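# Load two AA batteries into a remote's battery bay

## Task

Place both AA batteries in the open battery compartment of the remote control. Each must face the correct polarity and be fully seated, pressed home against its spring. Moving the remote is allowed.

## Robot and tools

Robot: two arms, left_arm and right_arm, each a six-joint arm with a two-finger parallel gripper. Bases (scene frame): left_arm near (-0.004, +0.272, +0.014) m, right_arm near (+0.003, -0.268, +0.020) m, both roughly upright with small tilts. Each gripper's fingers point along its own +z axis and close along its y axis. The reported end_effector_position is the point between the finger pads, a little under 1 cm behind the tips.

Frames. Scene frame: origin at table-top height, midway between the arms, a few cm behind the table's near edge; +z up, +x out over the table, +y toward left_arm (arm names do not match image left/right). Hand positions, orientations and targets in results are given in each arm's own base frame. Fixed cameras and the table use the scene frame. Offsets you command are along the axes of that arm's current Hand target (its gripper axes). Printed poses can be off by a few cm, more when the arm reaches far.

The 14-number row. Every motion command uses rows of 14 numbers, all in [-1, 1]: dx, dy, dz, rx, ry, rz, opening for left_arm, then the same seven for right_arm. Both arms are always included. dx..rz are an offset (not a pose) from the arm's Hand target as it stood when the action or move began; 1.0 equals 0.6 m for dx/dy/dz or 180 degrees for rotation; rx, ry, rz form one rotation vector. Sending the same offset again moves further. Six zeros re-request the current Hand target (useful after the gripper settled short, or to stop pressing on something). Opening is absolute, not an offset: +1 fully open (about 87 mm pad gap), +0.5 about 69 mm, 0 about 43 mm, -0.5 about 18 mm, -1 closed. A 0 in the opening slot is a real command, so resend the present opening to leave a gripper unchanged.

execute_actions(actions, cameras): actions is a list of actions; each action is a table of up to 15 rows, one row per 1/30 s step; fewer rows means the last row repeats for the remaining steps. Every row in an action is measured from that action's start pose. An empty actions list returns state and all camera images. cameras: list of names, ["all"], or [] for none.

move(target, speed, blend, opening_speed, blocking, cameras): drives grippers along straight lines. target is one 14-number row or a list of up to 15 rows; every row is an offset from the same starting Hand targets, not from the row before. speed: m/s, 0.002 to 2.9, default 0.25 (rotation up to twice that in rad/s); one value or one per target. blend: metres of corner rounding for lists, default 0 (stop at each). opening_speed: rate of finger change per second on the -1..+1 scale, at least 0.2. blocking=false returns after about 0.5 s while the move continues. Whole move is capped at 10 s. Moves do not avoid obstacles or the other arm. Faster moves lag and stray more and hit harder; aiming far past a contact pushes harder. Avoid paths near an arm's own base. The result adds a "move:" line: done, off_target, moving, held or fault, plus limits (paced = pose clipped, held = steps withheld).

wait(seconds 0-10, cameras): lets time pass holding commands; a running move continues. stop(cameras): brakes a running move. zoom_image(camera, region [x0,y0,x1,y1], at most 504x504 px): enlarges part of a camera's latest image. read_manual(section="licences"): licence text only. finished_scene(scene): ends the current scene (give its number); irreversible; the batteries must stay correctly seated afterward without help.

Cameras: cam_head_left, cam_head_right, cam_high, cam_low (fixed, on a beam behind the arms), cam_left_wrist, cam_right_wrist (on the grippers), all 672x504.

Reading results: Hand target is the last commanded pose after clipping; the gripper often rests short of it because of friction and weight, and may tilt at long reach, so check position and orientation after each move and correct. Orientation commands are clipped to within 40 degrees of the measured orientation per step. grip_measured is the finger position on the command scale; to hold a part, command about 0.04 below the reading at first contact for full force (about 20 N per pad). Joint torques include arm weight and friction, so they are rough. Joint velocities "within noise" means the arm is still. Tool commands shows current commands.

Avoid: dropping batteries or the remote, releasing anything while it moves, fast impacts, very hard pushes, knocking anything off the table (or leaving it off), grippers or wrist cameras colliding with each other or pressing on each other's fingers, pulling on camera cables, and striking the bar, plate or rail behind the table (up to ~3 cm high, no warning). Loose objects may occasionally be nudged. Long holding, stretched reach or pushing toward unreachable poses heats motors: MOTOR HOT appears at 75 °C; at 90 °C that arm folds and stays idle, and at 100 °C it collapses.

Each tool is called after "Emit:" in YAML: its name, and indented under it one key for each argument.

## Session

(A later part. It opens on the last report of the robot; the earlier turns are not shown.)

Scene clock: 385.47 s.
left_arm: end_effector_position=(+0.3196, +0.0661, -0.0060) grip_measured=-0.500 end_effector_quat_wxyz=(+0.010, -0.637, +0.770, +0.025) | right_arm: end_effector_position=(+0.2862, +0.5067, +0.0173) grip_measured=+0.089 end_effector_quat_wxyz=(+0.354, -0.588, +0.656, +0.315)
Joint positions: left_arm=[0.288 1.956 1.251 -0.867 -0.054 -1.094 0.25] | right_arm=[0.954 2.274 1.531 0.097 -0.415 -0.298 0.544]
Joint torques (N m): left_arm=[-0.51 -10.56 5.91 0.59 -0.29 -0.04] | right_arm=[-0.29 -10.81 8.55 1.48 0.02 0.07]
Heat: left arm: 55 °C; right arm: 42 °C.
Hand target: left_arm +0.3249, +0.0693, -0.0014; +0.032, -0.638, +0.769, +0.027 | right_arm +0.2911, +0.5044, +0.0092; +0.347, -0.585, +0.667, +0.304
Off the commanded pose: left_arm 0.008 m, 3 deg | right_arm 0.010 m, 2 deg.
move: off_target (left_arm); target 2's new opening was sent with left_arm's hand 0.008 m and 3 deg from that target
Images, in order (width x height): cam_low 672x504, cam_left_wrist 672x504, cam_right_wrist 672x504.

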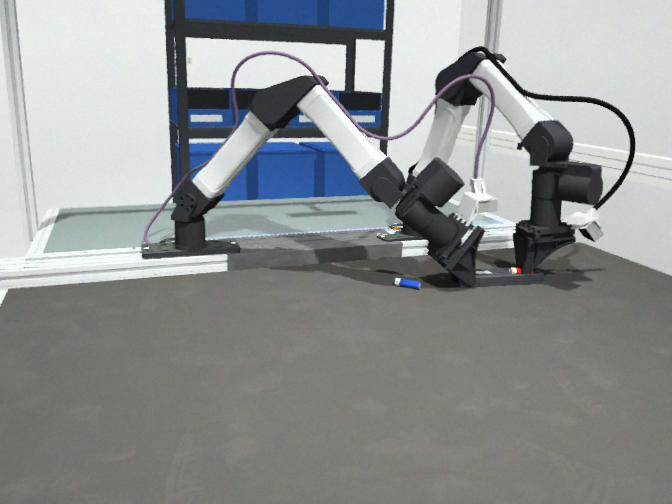

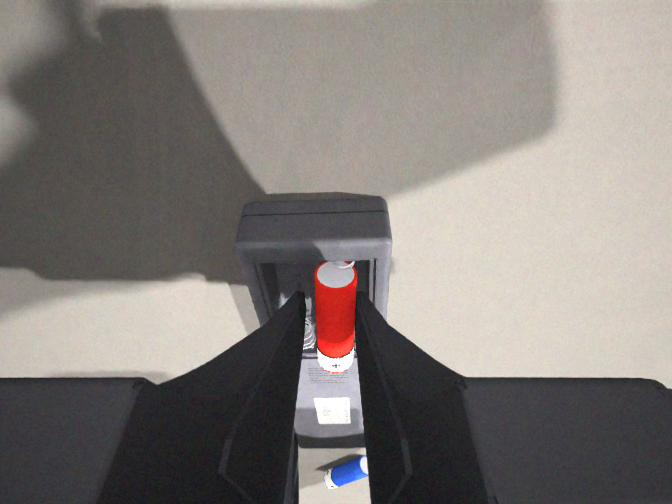

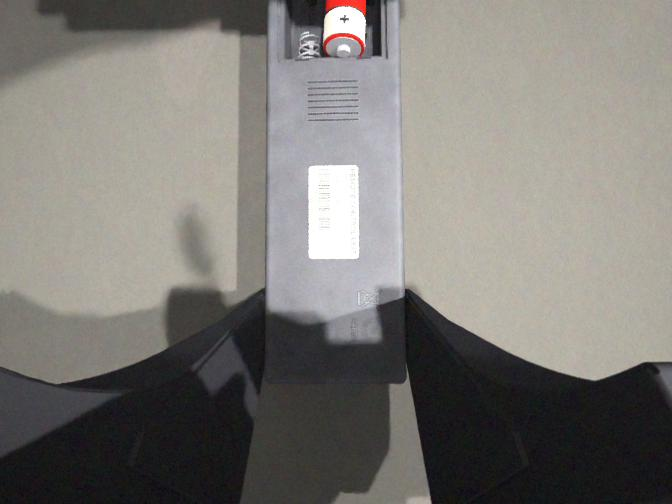

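Emit:
move:
  target:
    - [0,0,-0.065,0,0,0,-0.5,0,0,0,0,0,0,0.0]
    - [0,0.019,-0.065,0,0.02,0,-1,0,0,0,0,0,0,0.0]
  cameras: ["cam_left_wrist","cam_right_wrist"]
  speed: 0.08

Emit:
zoom_image:
  camera: "cam_left_wrist"
  region: [220, 150, 450, 350]

Emit:
zoom_image:
  camera: "cam_right_wrist"
  region: [220, 0, 460, 120]

Scene clock: 399.83 s.
left_arm: end_effector_position=(+0.3072, +0.0643, +0.0214) grip_measured=-1.000 end_effector_quat_wxyz=(-0.013, -0.639, +0.769, +0.018) | right_arm: end_effector_position=(+0.2861, +0.5066, +0.0171) grip_measured=+0.089 end_effector_quat_wxyz=(+0.353, -0.588, +0.656, +0.315)
Joint positions: left_arm=[0.31 1.905 1.291 -0.995 -0.024 -1.078 0] | right_arm=[0.954 2.274 1.531 0.096 -0.415 -0.298 0.544]
Joint torques (N m): left_arm=[0.54 -11.88 8.13 0.24 -0.09 0.17] | right_arm=[-0.29 -10.82 8.55 1.49 0.02 0.07]
Heat: left arm: 55 °C; right arm: 42 °C.
Hand target: left_arm +0.3131, +0.0681, +0.0374; +0.008, -0.639, +0.769, +0.006 | right_arm +0.2912, +0.5044, +0.0092; +0.347, -0.585, +0.667, +0.304
Off the commanded pose: left_arm 0.018 m, 3 deg | right_arm 0.010 m, 2 deg.
move: off_target (left_arm); target 2's new opening was sent with left_arm's hand 0.017 m and 3 deg from that target
Images, in order (width x height): cam_left_wrist 672x504, cam_right_wrist 672x504.

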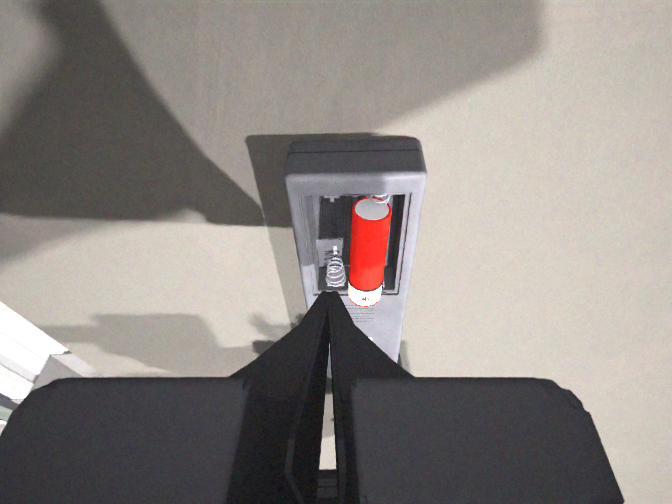

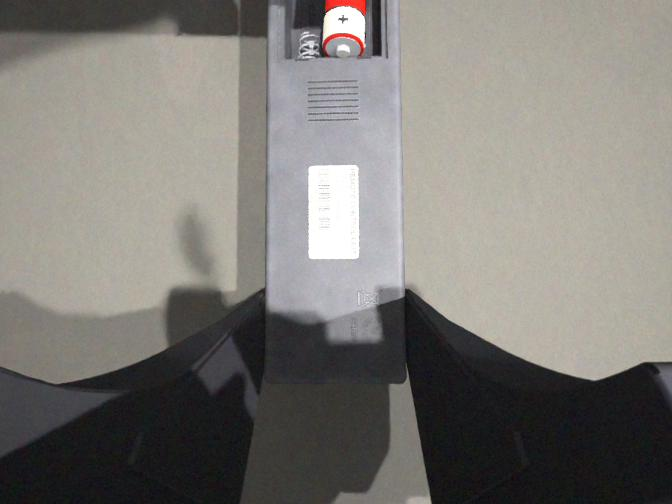

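Scaled by 2.191 from the camera's 672x504 image, which has a finer 960x720 frame.

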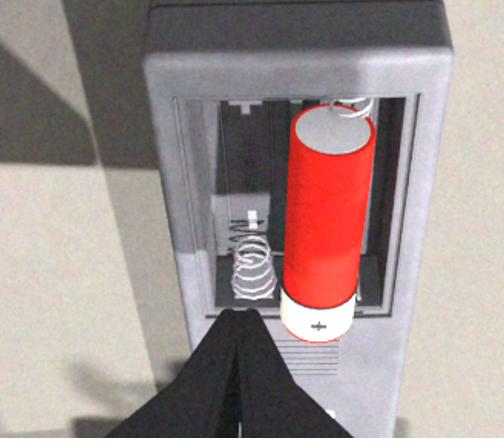

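Scaled by 2.100 from the camera's 672x504 image, which has a finer 960x720 frame.

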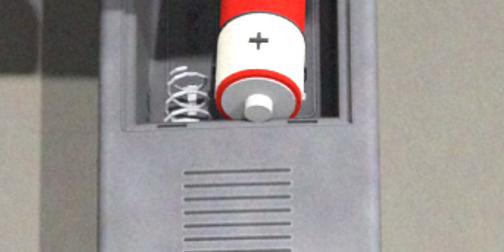

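Emit:
move:
  target: [-0.003,0.001,0.066,0,0,0,-1,0,0,0,0,0,0,0.0]
  cameras: ["cam_left_wrist"]
  speed: 0.06

Emit:
zoom_image:
  camera: "cam_left_wrist"
  region: [220, 150, 450, 350]

Scene clock: 409.40 s.
left_arm: end_effector_position=(+0.3101, +0.0671, +0.0017) grip_measured=-1.000 end_effector_quat_wxyz=(+0.003, -0.638, +0.770, +0.011) | right_arm: end_effector_position=(+0.2861, +0.5066, +0.0171) grip_measured=+0.089 end_effector_quat_wxyz=(+0.353, -0.588, +0.656, +0.315)
Joint positions: left_arm=[0.315 1.917 1.226 -0.884 -0.023 -1.07 0] | right_arm=[0.954 2.274 1.531 0.096 -0.415 -0.298 0.544]
Joint torques (N m): left_arm=[0.81 -7.69 6.01 0.71 -0.09 0.2] | right_arm=[-0.29 -10.82 8.57 1.49 0.02 0.08]
Heat: left arm: 55 °C; right arm: 42 °C.
Hand target: left_arm +0.3131, +0.0708, -0.0020; +0.008, -0.639, +0.769, +0.006 | right_arm +0.2912, +0.5044, +0.0092; +0.347, -0.585, +0.667, +0.304
Off the commanded pose: left_arm 0.006 m, 1 deg | right_arm 0.010 m, 2 deg.
move: done
Images, in order (width x height): cam_left_wrist 672x504.

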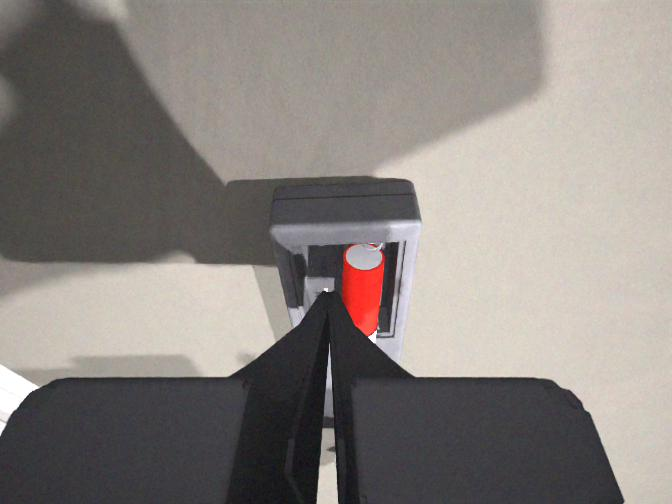

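Scaled by 2.191 from the camera's 672x504 image, which has a finer 960x720 frame.

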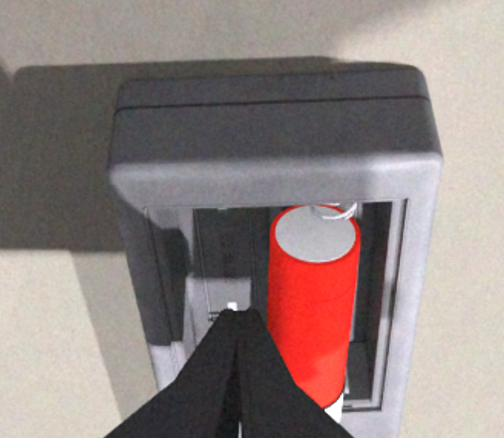

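Emit:
move:
  target: [0.004,-0.022,0.006,0,0,0,-1,0,0,0,0,0,0,0.0]
  cameras: ["cam_left_wrist","cam_right_wrist"]
  speed: 0.04

Emit:
zoom_image:
  camera: "cam_left_wrist"
  region: [220, 150, 450, 350]

Emit:
zoom_image:
  camera: "cam_right_wrist"
  region: [220, 0, 460, 120]

Scene clock: 414.23 s.
left_arm: end_effector_position=(+0.3066, +0.0633, -0.0098) grip_measured=-1.000 end_effector_quat_wxyz=(-0.015, -0.637, +0.771, +0.018) | right_arm: end_effector_position=(+0.2861, +0.5066, +0.0171) grip_measured=+0.089 end_effector_quat_wxyz=(+0.353, -0.588, +0.656, +0.315)
Joint positions: left_arm=[0.308 1.956 1.226 -0.883 -0.022 -1.073 0] | right_arm=[0.954 2.274 1.531 0.096 -0.415 -0.298 0.544]
Joint torques (N m): left_arm=[-0.57 -7.72 10.14 0.53 -0.05 -0.01] | right_arm=[-0.29 -10.82 8.55 1.49 0.02 0.08]
Heat: left arm: 54 °C; right arm: 42 °C.
Hand target: left_arm +0.3256, +0.0661, -0.0057; +0.008, -0.639, +0.769, +0.006 | right_arm +0.2912, +0.5044, +0.0092; +0.347, -0.585, +0.667, +0.304
Off the commanded pose: left_arm 0.020 m, 3 deg | right_arm 0.010 m, 2 deg.
move: off_target (left_arm)
Images, in order (width x height): cam_left_wrist 672x504, cam_right_wrist 672x504.

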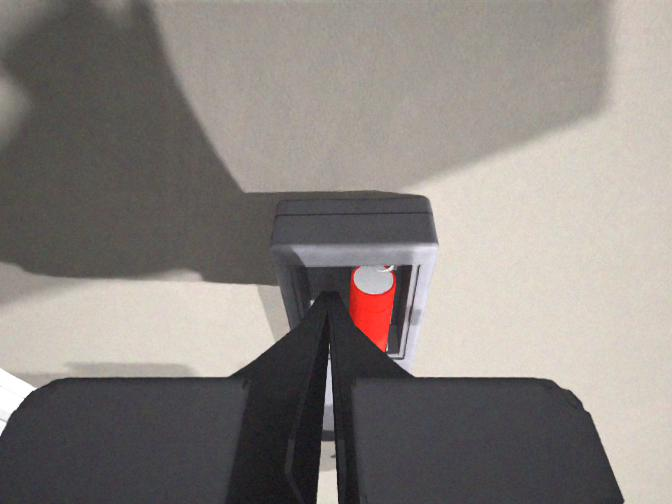

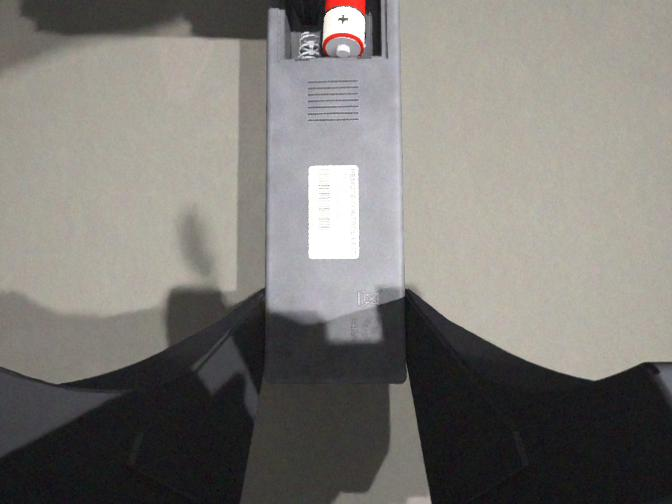

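Scaled by 2.191 from the camera's 672x504 image, which has a finer 960x720 frame.

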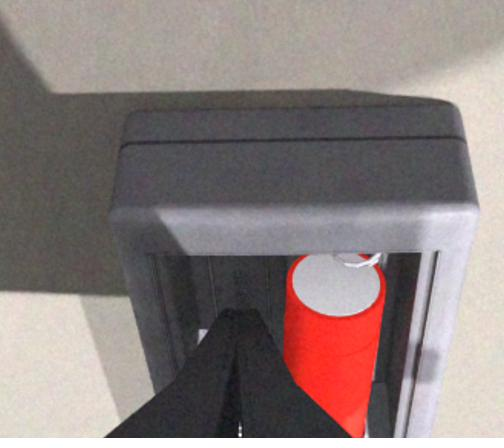

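Scaled by 2.100 from the camera's 672x504 image, which has a finer 960x720 frame.

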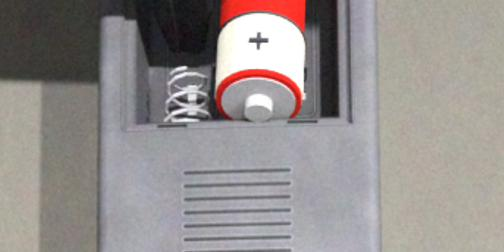

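Emit:
move:
  target: [0.008,-0.016,-0.006,0,0,0,-1,0,0,0,0,0,0,0.0]
  cameras: ["cam_left_wrist","cam_right_wrist"]
  speed: 0.03

Emit:
zoom_image:
  camera: "cam_left_wrist"
  region: [220, 150, 450, 350]

Emit:
zoom_image:
  camera: "cam_right_wrist"
  region: [220, 0, 460, 120]

Scene clock: 418.97 s.
left_arm: end_effector_position=(+0.3191, +0.0590, -0.0068) grip_measured=-1.000 end_effector_quat_wxyz=(-0.007, -0.636, +0.771, +0.015) | right_arm: end_effector_position=(+0.2887, +0.5058, +0.0173) grip_measured=+0.089 end_effector_quat_wxyz=(+0.356, -0.586, +0.658, +0.311)
Joint positions: left_arm=[0.285 1.971 1.263 -0.887 -0.022 -1.095 0] | right_arm=[0.952 2.274 1.532 0.096 -0.405 -0.298 0.544]
Joint torques (N m): left_arm=[-0.76 -7.45 10.45 0.39 -0.09 -0.1] | right_arm=[-0.12 -10.8 8.5 1.49 -0.07 0.08]
Heat: left arm: 53 °C; right arm: 42 °C.
Hand target: left_arm +0.3341, +0.0596, -0.0023; +0.008, -0.639, +0.769, +0.006 | right_arm +0.2912, +0.5044, +0.0092; +0.347, -0.585, +0.667, +0.304
Off the commanded pose: left_arm 0.016 m, 2 deg | right_arm 0.009 m, 2 deg.
move: off_target (left_arm)
Images, in order (width x height): cam_left_wrist 672x504, cam_right_wrist 672x504.

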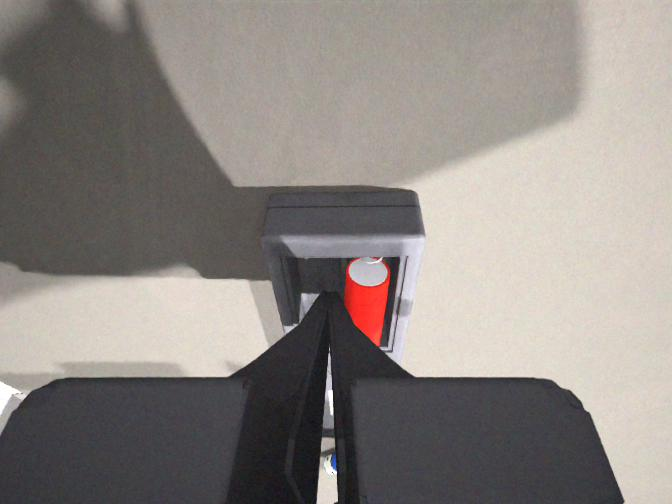

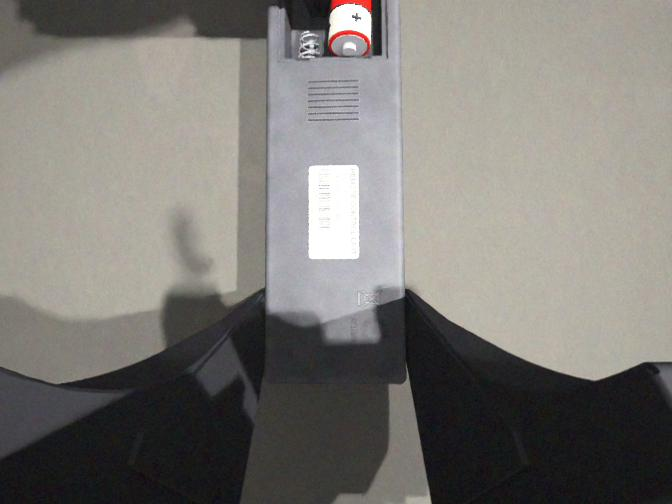

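Scaled by 2.191 from the camera's 672x504 image, which has a finer 960x720 frame.

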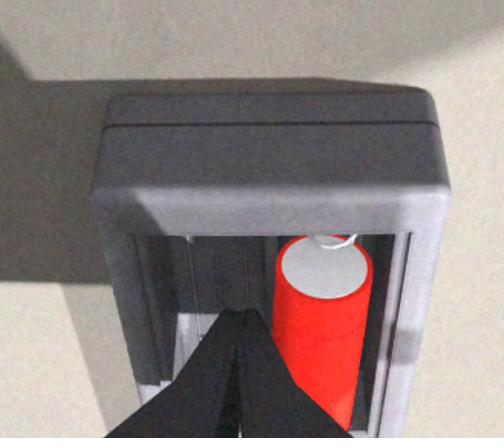

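Scaled by 2.100 from the camera's 672x504 image, which has a finer 960x720 frame.

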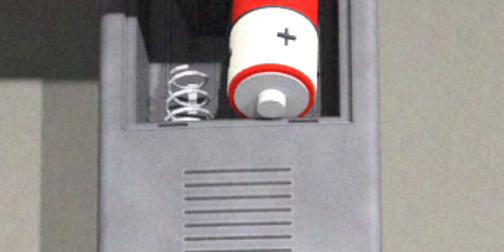

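Emit:
move:
  target: [0.0,-0.012,0.0,0,0,0,-1,0,0,0,0,0,0,0.0]
  cameras: ["cam_left_wrist","cam_right_wrist"]
  speed: 0.03

Emit:
zoom_image:
  camera: "cam_left_wrist"
  region: [220, 150, 450, 350]

Emit:
zoom_image:
  camera: "cam_right_wrist"
  region: [220, 0, 460, 120]

Scene clock: 423.50 s.
left_arm: end_effector_position=(+0.3229, +0.0576, -0.0065) grip_measured=-1.000 end_effector_quat_wxyz=(-0.012, -0.636, +0.771, +0.017) | right_arm: end_effector_position=(+0.2902, +0.5051, +0.0172) grip_measured=+0.089 end_effector_quat_wxyz=(+0.357, -0.585, +0.660, +0.309)
Joint positions: left_arm=[0.278 1.992 1.294 -0.909 -0.022 -1.101 0] | right_arm=[0.95 2.274 1.532 0.096 -0.402 -0.298 0.544]
Joint torques (N m): left_arm=[-0.77 -7.94 10.51 0.51 -0.06 -0.07] | right_arm=[0.03 -10.78 8.51 1.49 -0.1 0.07]
Heat: left arm: 53 °C; right arm: 42 °C.
Hand target: left_arm +0.3412, +0.0583, -0.0023; +0.008, -0.639, +0.769, +0.006 | right_arm +0.2912, +0.5044, +0.0092; +0.347, -0.585, +0.667, +0.304
Off the commanded pose: left_arm 0.019 m, 3 deg | right_arm 0.008 m, 2 deg.
move: off_target (left_arm)
Images, in order (width x height): cam_left_wrist 672x504, cam_right_wrist 672x504.

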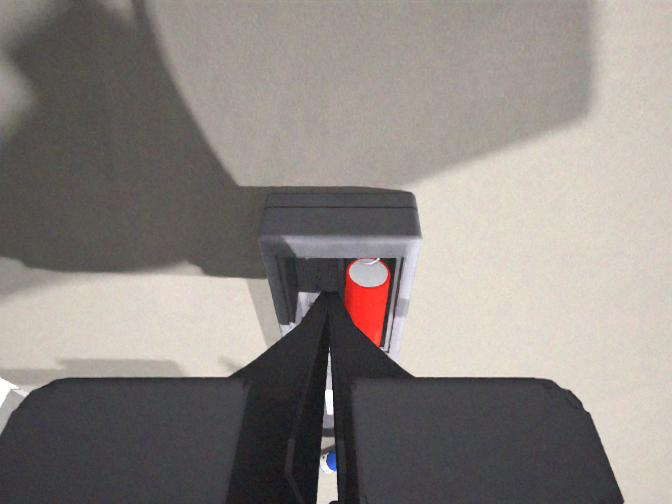

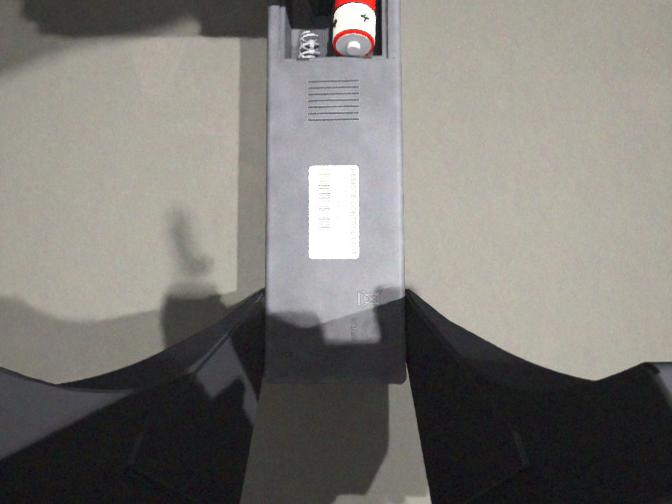

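Scaled by 2.191 from the camera's 672x504 image, which has a finer 960x720 frame.

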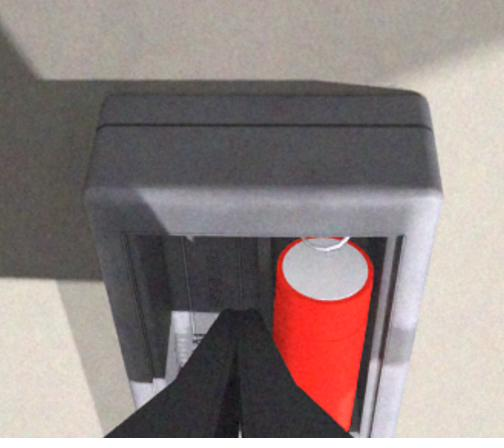

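Scaled by 2.100 from the camera's 672x504 image, which has a finer 960x720 frame.

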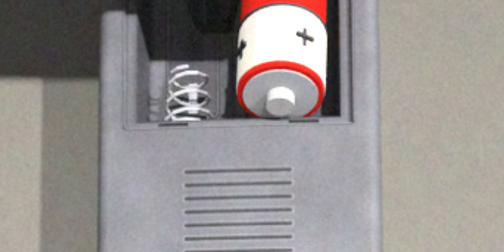

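Emit:
move:
  target:
    - [0,0.022,0,0,0,0,-1,0,0,0,0,0,0,0.0]
    - [0,0.022,-0.07,0,0,0,-1,0,0,0,0,0,0,0.0]
    - [0.02,0.0,-0.07,0,0,0,-0.84,0,0,0,0,0,0,0.0]
  cameras: ["cam_left_wrist","cam_right_wrist","cam_low"]
  speed: 0.08

Emit:
zoom_image:
  camera: "cam_left_wrist"
  region: [220, 100, 450, 330]

Emit:
zoom_image:
  camera: "cam_right_wrist"
  region: [220, 0, 460, 120]

Emit:
zoom_image:
  camera: "cam_low"
  region: [440, 210, 560, 300]

Scene clock: 437.60 s.
left_arm: end_effector_position=(+0.3284, +0.0444, +0.0290) grip_measured=-0.840 end_effector_quat_wxyz=(-0.007, -0.636, +0.772, +0.015) | right_arm: end_effector_position=(+0.2902, +0.5051, +0.0172) grip_measured=+0.089 end_effector_quat_wxyz=(+0.357, -0.585, +0.660, +0.309)
Joint positions: left_arm=[0.238 1.938 1.37 -1.029 -0.02 -1.14 0.08] | right_arm=[0.95 2.274 1.532 0.096 -0.402 -0.298 0.544]
Joint torques (N m): left_arm=[-0.31 -9.29 10.14 0.26 -0.11 -0.01] | right_arm=[0.05 -10.8 8.51 1.49 -0.1 0.08]
Heat: left arm: 52 °C; right arm: 42 °C.
Hand target: left_arm +0.3388, +0.0456, +0.0396; +0.008, -0.639, +0.769, +0.006 | right_arm +0.2912, +0.5044, +0.0092; +0.347, -0.585, +0.667, +0.304
Off the commanded pose: left_arm 0.015 m, 2 deg | right_arm 0.008 m, 2 deg.
move: off_target (left_arm); target 3's new opening was sent with left_arm's hand 0.015 m and 2 deg from that target
Images, in order (width x height): cam_low 672x504, cam_left_wrist 672x504, cam_right_wrist 672x504.

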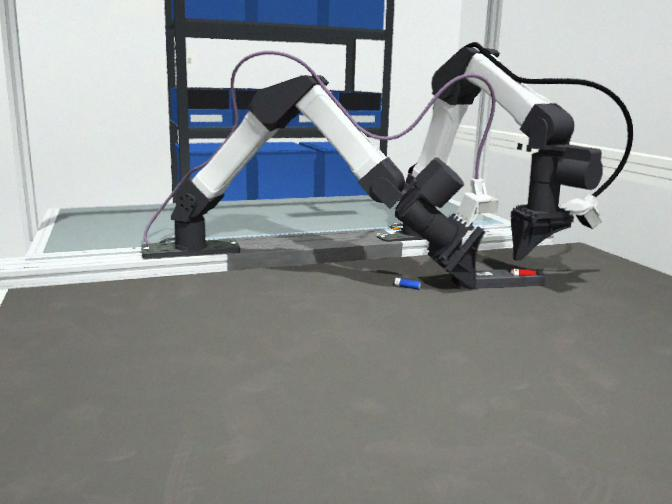

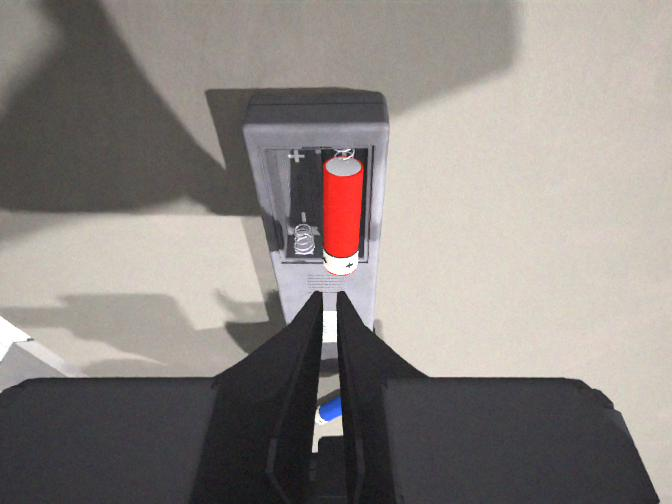

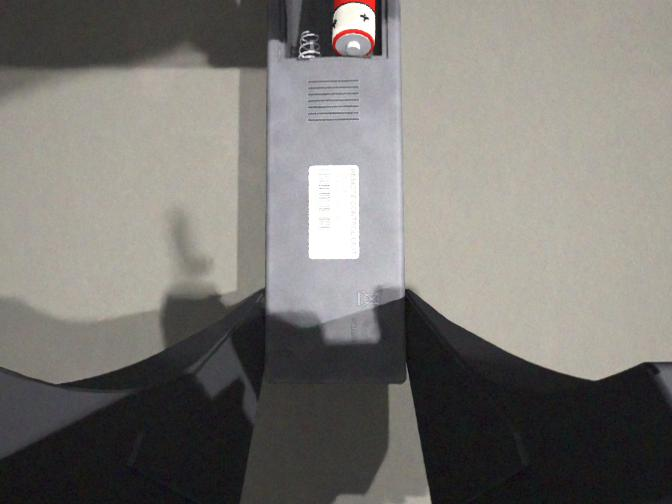

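Scaled by 2.191 from the camera's 672x504 image, which has a finer 960x720 frame.

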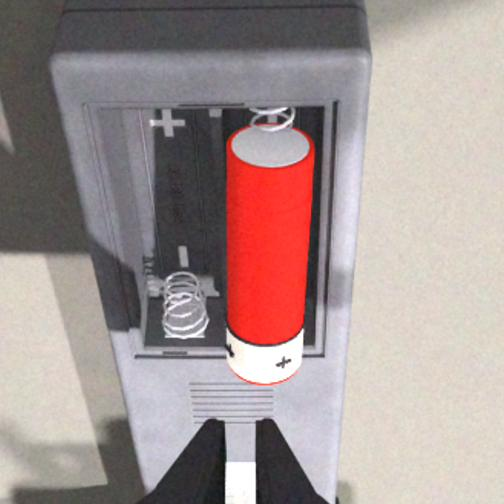

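Scaled by 2.100 from the camera's 672x504 image, which has a finer 960x720 frame.

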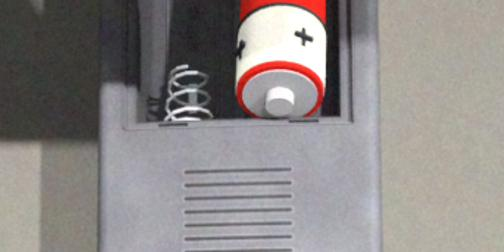

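Scaled by 4.200 from the camera's 672x504 image, which has a finer 960x720 frame.

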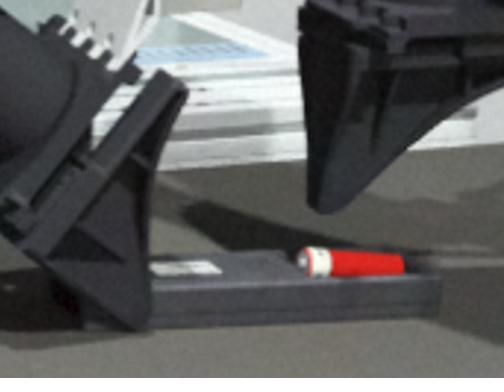

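Emit:
move:
  target: [0.003,0.005,0.05,0,0,0,-0.84,0,0,0,0,0,0,0.0]
  cameras: ["cam_left_wrist","cam_right_wrist","cam_low"]
  speed: 0.06

Emit:
zoom_image:
  camera: "cam_left_wrist"
  region: [220, 150, 450, 350]

Emit:
zoom_image:
  camera: "cam_right_wrist"
  region: [220, 0, 460, 120]

Scene clock: 452.43 s.
left_arm: end_effector_position=(+0.3309, +0.0451, +0.0131) grip_measured=-0.840 end_effector_quat_wxyz=(+0.002, -0.636, +0.772, +0.011) | right_arm: end_effector_position=(+0.2902, +0.5051, +0.0172) grip_measured=+0.089 end_effector_quat_wxyz=(+0.357, -0.585, +0.660, +0.309)
Joint positions: left_arm=[0.238 1.95 1.322 -0.949 -0.02 -1.14 0.08] | right_arm=[0.95 2.274 1.532 0.096 -0.402 -0.298 0.544]
Joint torques (N m): left_arm=[-0.23 -8.09 6.31 0.63 -0.12 -0.01] | right_arm=[0.03 -10.8 8.53 1.49 -0.1 0.08]
Heat: left arm: 51 °C; right arm: 42 °C.
Hand target: left_arm +0.3356, +0.0449, +0.0095; +0.008, -0.639, +0.769, +0.006 | right_arm +0.2912, +0.5044, +0.0092; +0.347, -0.585, +0.667, +0.304
Off the commanded pose: left_arm 0.006 m, 1 deg | right_arm 0.008 m, 2 deg.
move: done
Images, in order (width x height): cam_low 672x504, cam_left_wrist 672x504, cam_right_wrist 672x504.

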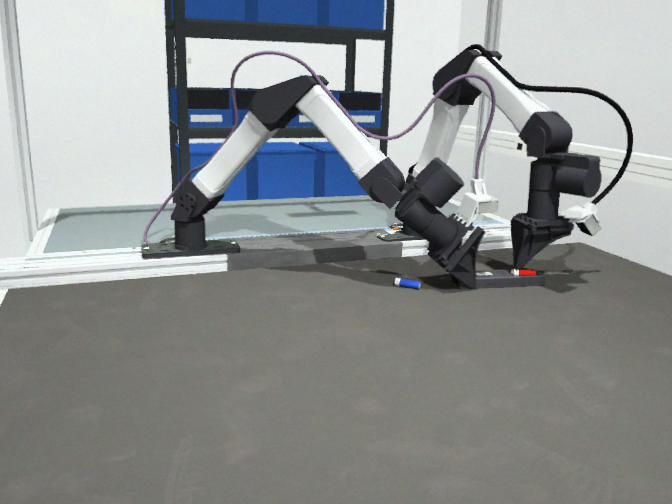

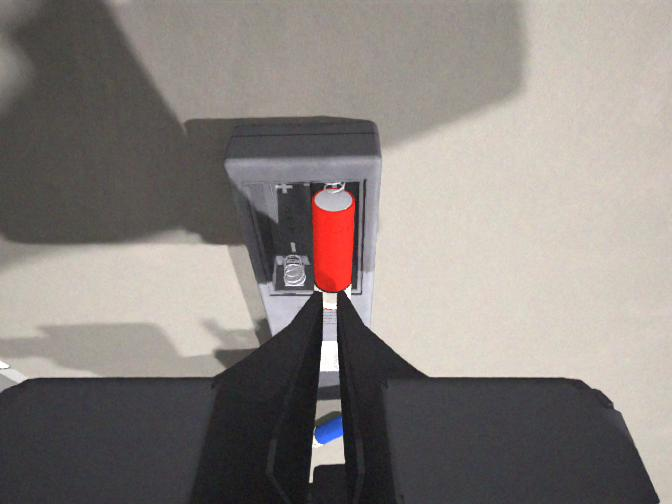

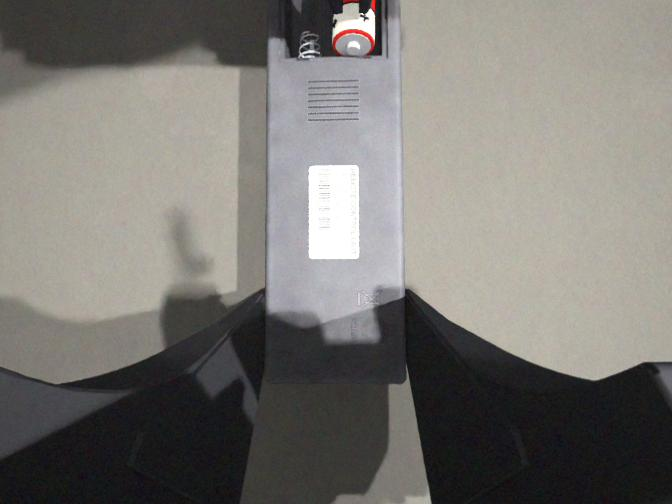

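Scaled by 2.191 from the camera's 672x504 image, which has a finer 960x720 frame.

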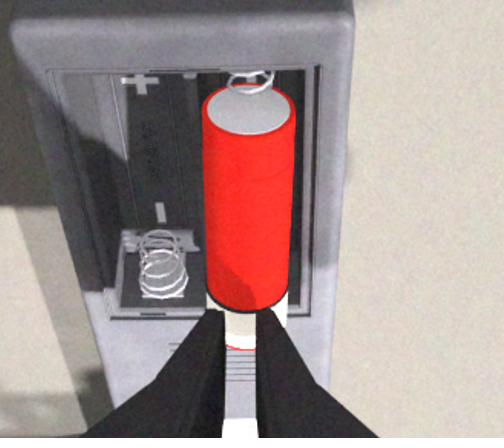

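Scaled by 2.100 from the camera's 672x504 image, which has a finer 960x720 frame.

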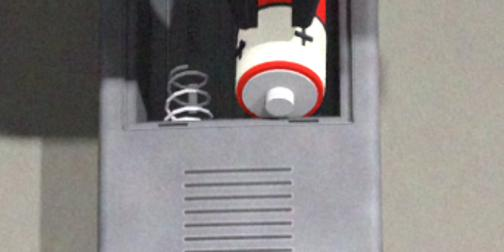

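Emit:
move:
  target:
    - [0,-0.003,0.025,0,0,0,-0.84,0,0,0,0,0,0,0.0]
    - [-0.02,-0.003,0.035,0,0,0,-0.84,0,0,0,0,0,0,0.0]
  cameras: ["cam_left_wrist","cam_right_wrist","cam_low"]
  speed: 0.05

Emit:
zoom_image:
  camera: "cam_left_wrist"
  region: [220, 150, 450, 350]

Emit:
zoom_image:
  camera: "cam_right_wrist"
  region: [220, 0, 460, 120]

Emit:
zoom_image:
  camera: "cam_low"
  region: [440, 210, 560, 300]

Scene clock: 460.53 s.
left_arm: end_effector_position=(+0.3318, +0.0477, +0.0044) grip_measured=-0.839 end_effector_quat_wxyz=(-0.006, -0.639, +0.769, +0.000) | right_arm: end_effector_position=(+0.2902, +0.5051, +0.0172) grip_measured=+0.089 end_effector_quat_wxyz=(+0.357, -0.585, +0.660, +0.309)
Joint positions: left_arm=[0.259 1.973 1.312 -0.921 0.006 -1.127 0.08] | right_arm=[0.95 2.274 1.532 0.096 -0.402 -0.298 0.544]
Joint torques (N m): left_arm=[0.43 -5.5 6.2 1.03 -0.33 0.13] | right_arm=[0.03 -10.81 8.51 1.49 -0.1 0.08]
Heat: left arm: 50 °C; right arm: 42 °C.
Hand target: left_arm +0.3398, +0.0569, -0.0112; +0.008, -0.639, +0.769, +0.006 | right_arm +0.2912, +0.5044, +0.0092; +0.347, -0.585, +0.667, +0.304
Off the commanded pose: left_arm 0.020 m, 2 deg | right_arm 0.008 m, 2 deg.
move: off_target (left_arm)
Images, in order (width x height): cam_low 672x504, cam_left_wrist 672x504, cam_right_wrist 672x504.

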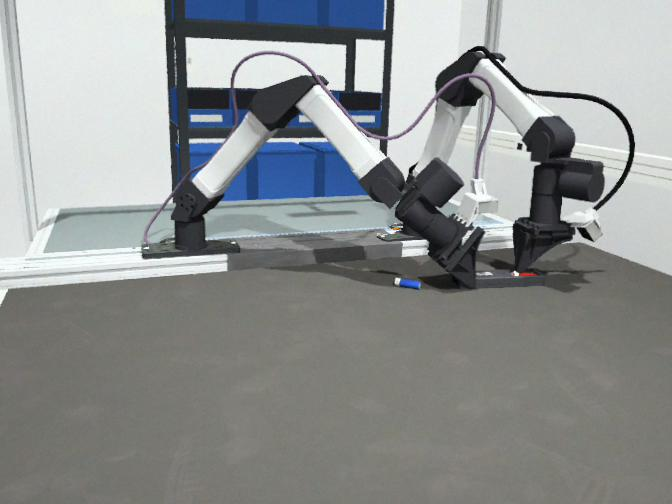

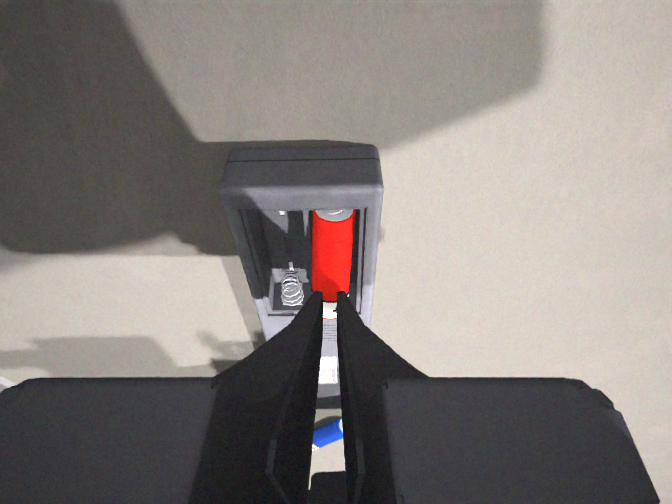

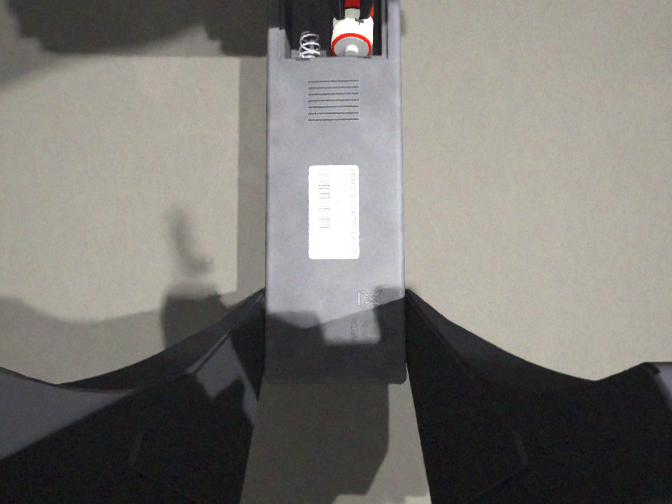

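Scaled by 2.191 from the camera's 672x504 image, which has a finer 960x720 frame.

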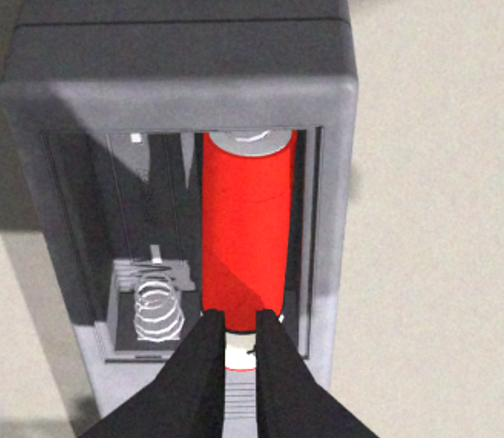

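Scaled by 2.100 from the camera's 672x504 image, which has a finer 960x720 frame.

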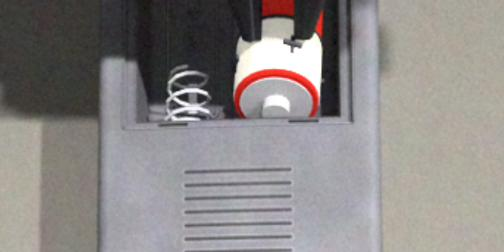

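Scaled by 4.200 from the camera's 672x504 image, which has a finer 960x720 frame.

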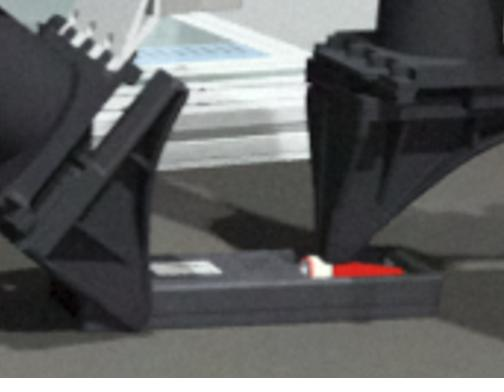

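Emit:
move:
  target: [-0.02,-0.006,0.015,0,0,0,-0.84,0,0,0,0,0,0,0.0]
  cameras: ["cam_left_wrist","cam_right_wrist","cam_low"]
  speed: 0.05

Emit:
zoom_image:
  camera: "cam_left_wrist"
  region: [220, 150, 450, 350]

Emit:
zoom_image:
  camera: "cam_right_wrist"
  region: [220, 0, 460, 120]

Emit:
zoom_image:
  camera: "cam_low"
  region: [440, 210, 560, 300]

Scene clock: 465.97 s.
left_arm: end_effector_position=(+0.3331, +0.0503, +0.0014) grip_measured=-0.839 end_effector_quat_wxyz=(-0.019, -0.636, +0.771, -0.013) | right_arm: end_effector_position=(+0.2902, +0.5051, +0.0172) grip_measured=+0.089 end_effector_quat_wxyz=(+0.357, -0.585, +0.660, +0.309)
Joint positions: left_arm=[0.28 1.999 1.33 -0.926 0.039 -1.098 0.081] | right_arm=[0.95 2.274 1.532 0.096 -0.402 -0.298 0.544]
Joint torques (N m): left_arm=[0.92 -4.42 7.1 1.17 -0.63 0.08] | right_arm=[0.03 -10.78 8.51 1.49 -0.1 0.08]
Heat: left arm: 50 °C; right arm: 42 °C.
Hand target: left_arm +0.3455, +0.0682, -0.0201; +0.008, -0.639, +0.769, +0.006 | right_arm +0.2912, +0.5044, +0.0092; +0.347, -0.585, +0.667, +0.304
Off the commanded pose: left_arm 0.031 m, 4 deg | right_arm 0.008 m, 2 deg.
move: off_target (left_arm)
Images, in order (width x height): cam_low 672x504, cam_left_wrist 672x504, cam_right_wrist 672x504.

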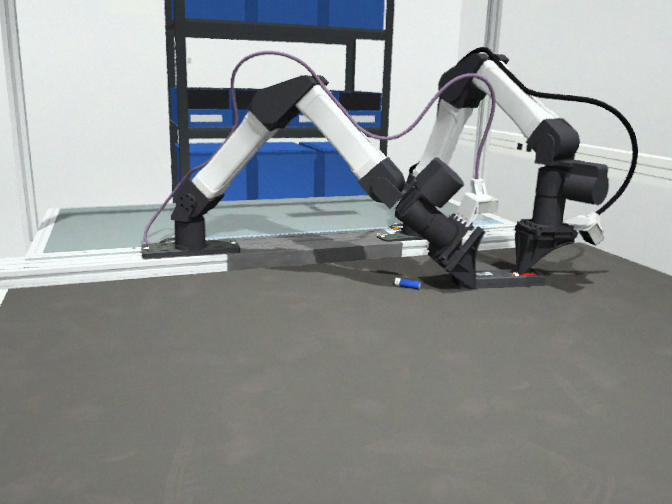

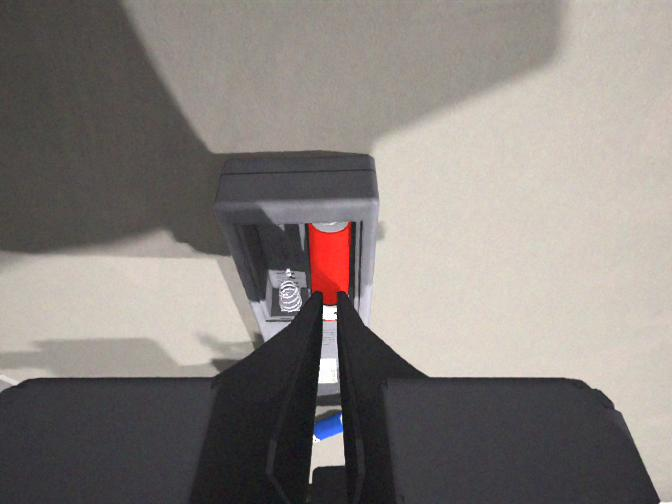

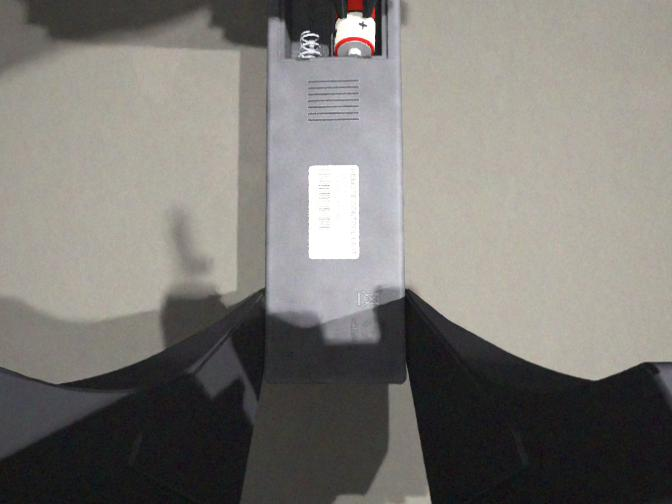

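Scaled by 2.191 from the camera's 672x504 image, which has a finer 960x720 frame.

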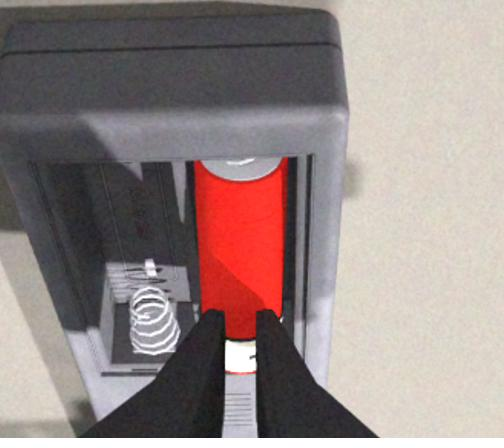

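Scaled by 2.100 from the camera's 672x504 image, which has a finer 960x720 frame.

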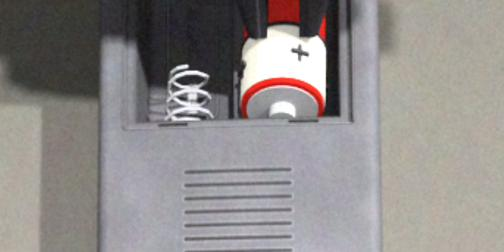

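Scaled by 4.200 from the camera's 672x504 image, which has a finer 960x720 frame.

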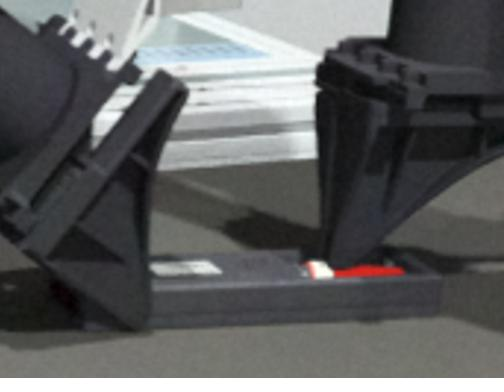

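Emit:
move:
  target: [-0.01,-0.004,0.015,0,0,0,-0.84,0,0,0,0,0,0,0.0]
  cameras: ["cam_left_wrist","cam_right_wrist","cam_low"]
  speed: 0.05

Emit:
zoom_image:
  camera: "cam_left_wrist"
  region: [220, 150, 450, 350]

Emit:
zoom_image:
  camera: "cam_right_wrist"
  region: [220, 0, 460, 120]

Emit:
zoom_image:
  camera: "cam_low"
  region: [440, 210, 560, 300]

Scene clock: 470.87 s.
left_arm: end_effector_position=(+0.3333, +0.0506, +0.0009) grip_measured=-0.839 end_effector_quat_wxyz=(-0.030, -0.635, +0.772, -0.021) | right_arm: end_effector_position=(+0.2902, +0.5051, +0.0172) grip_measured=+0.089 end_effector_quat_wxyz=(+0.357, -0.585, +0.660, +0.309)
Joint positions: left_arm=[0.292 2.016 1.346 -0.941 0.062 -1.084 0.081] | right_arm=[0.95 2.274 1.532 0.096 -0.402 -0.298 0.544]
Joint torques (N m): left_arm=[0.87 -3.63 6.34 1.49 -0.8 0.09] | right_arm=[0.05 -10.8 8.51 1.49 -0.1 0.08]
Heat: left arm: 49 °C; right arm: 42 °C.
Hand target: left_arm +0.3490, +0.0738, -0.0289; +0.008, -0.639, +0.769, +0.006 | right_arm +0.2912, +0.5044, +0.0092; +0.347, -0.585, +0.667, +0.304
Off the commanded pose: left_arm 0.041 m, 5 deg | right_arm 0.008 m, 2 deg.
move: off_target (left_arm)
Images, in order (width x height): cam_low 672x504, cam_left_wrist 672x504, cam_right_wrist 672x504.

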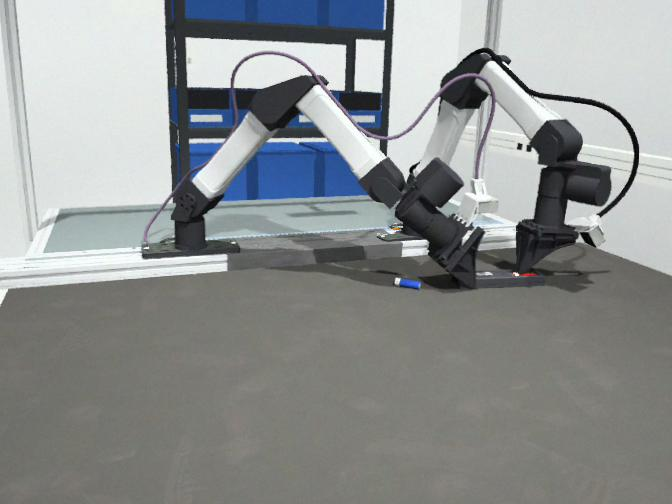

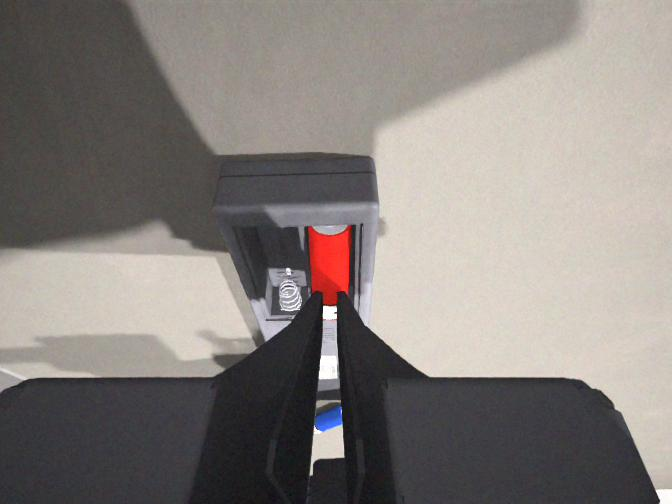

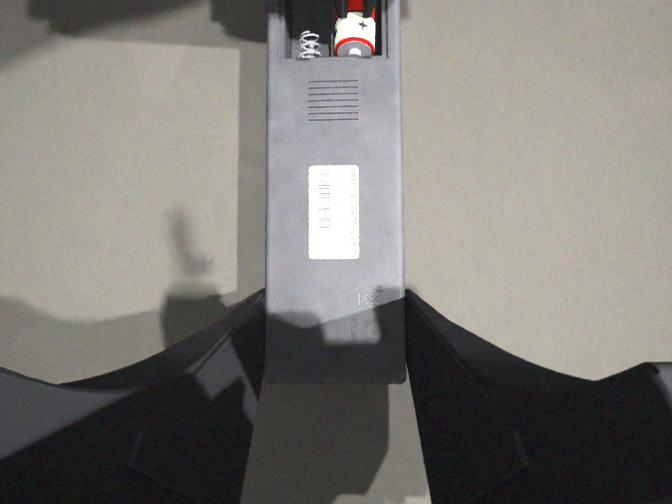

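Scaled by 2.191 from the camera's 672x504 image, which has a finer 960x720 frame.

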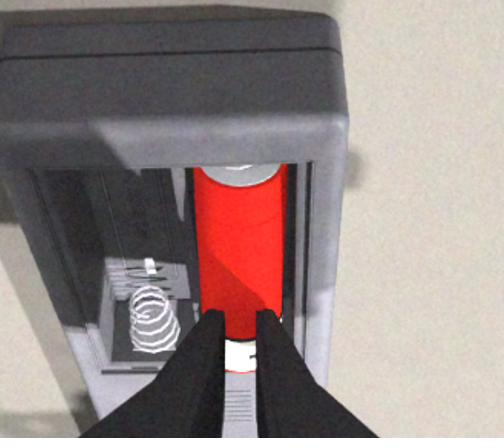

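Scaled by 2.100 from the camera's 672x504 image, which has a finer 960x720 frame.

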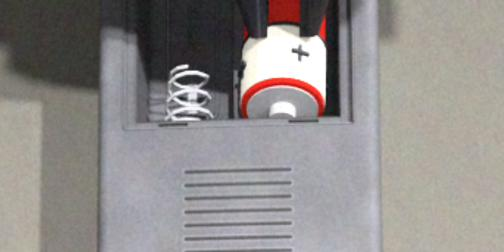

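Scaled by 4.200 from the camera's 672x504 image, which has a finer 960x720 frame.

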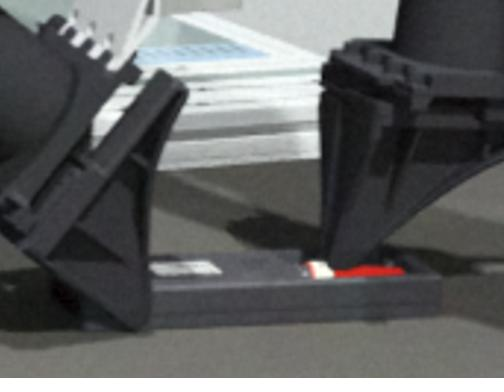

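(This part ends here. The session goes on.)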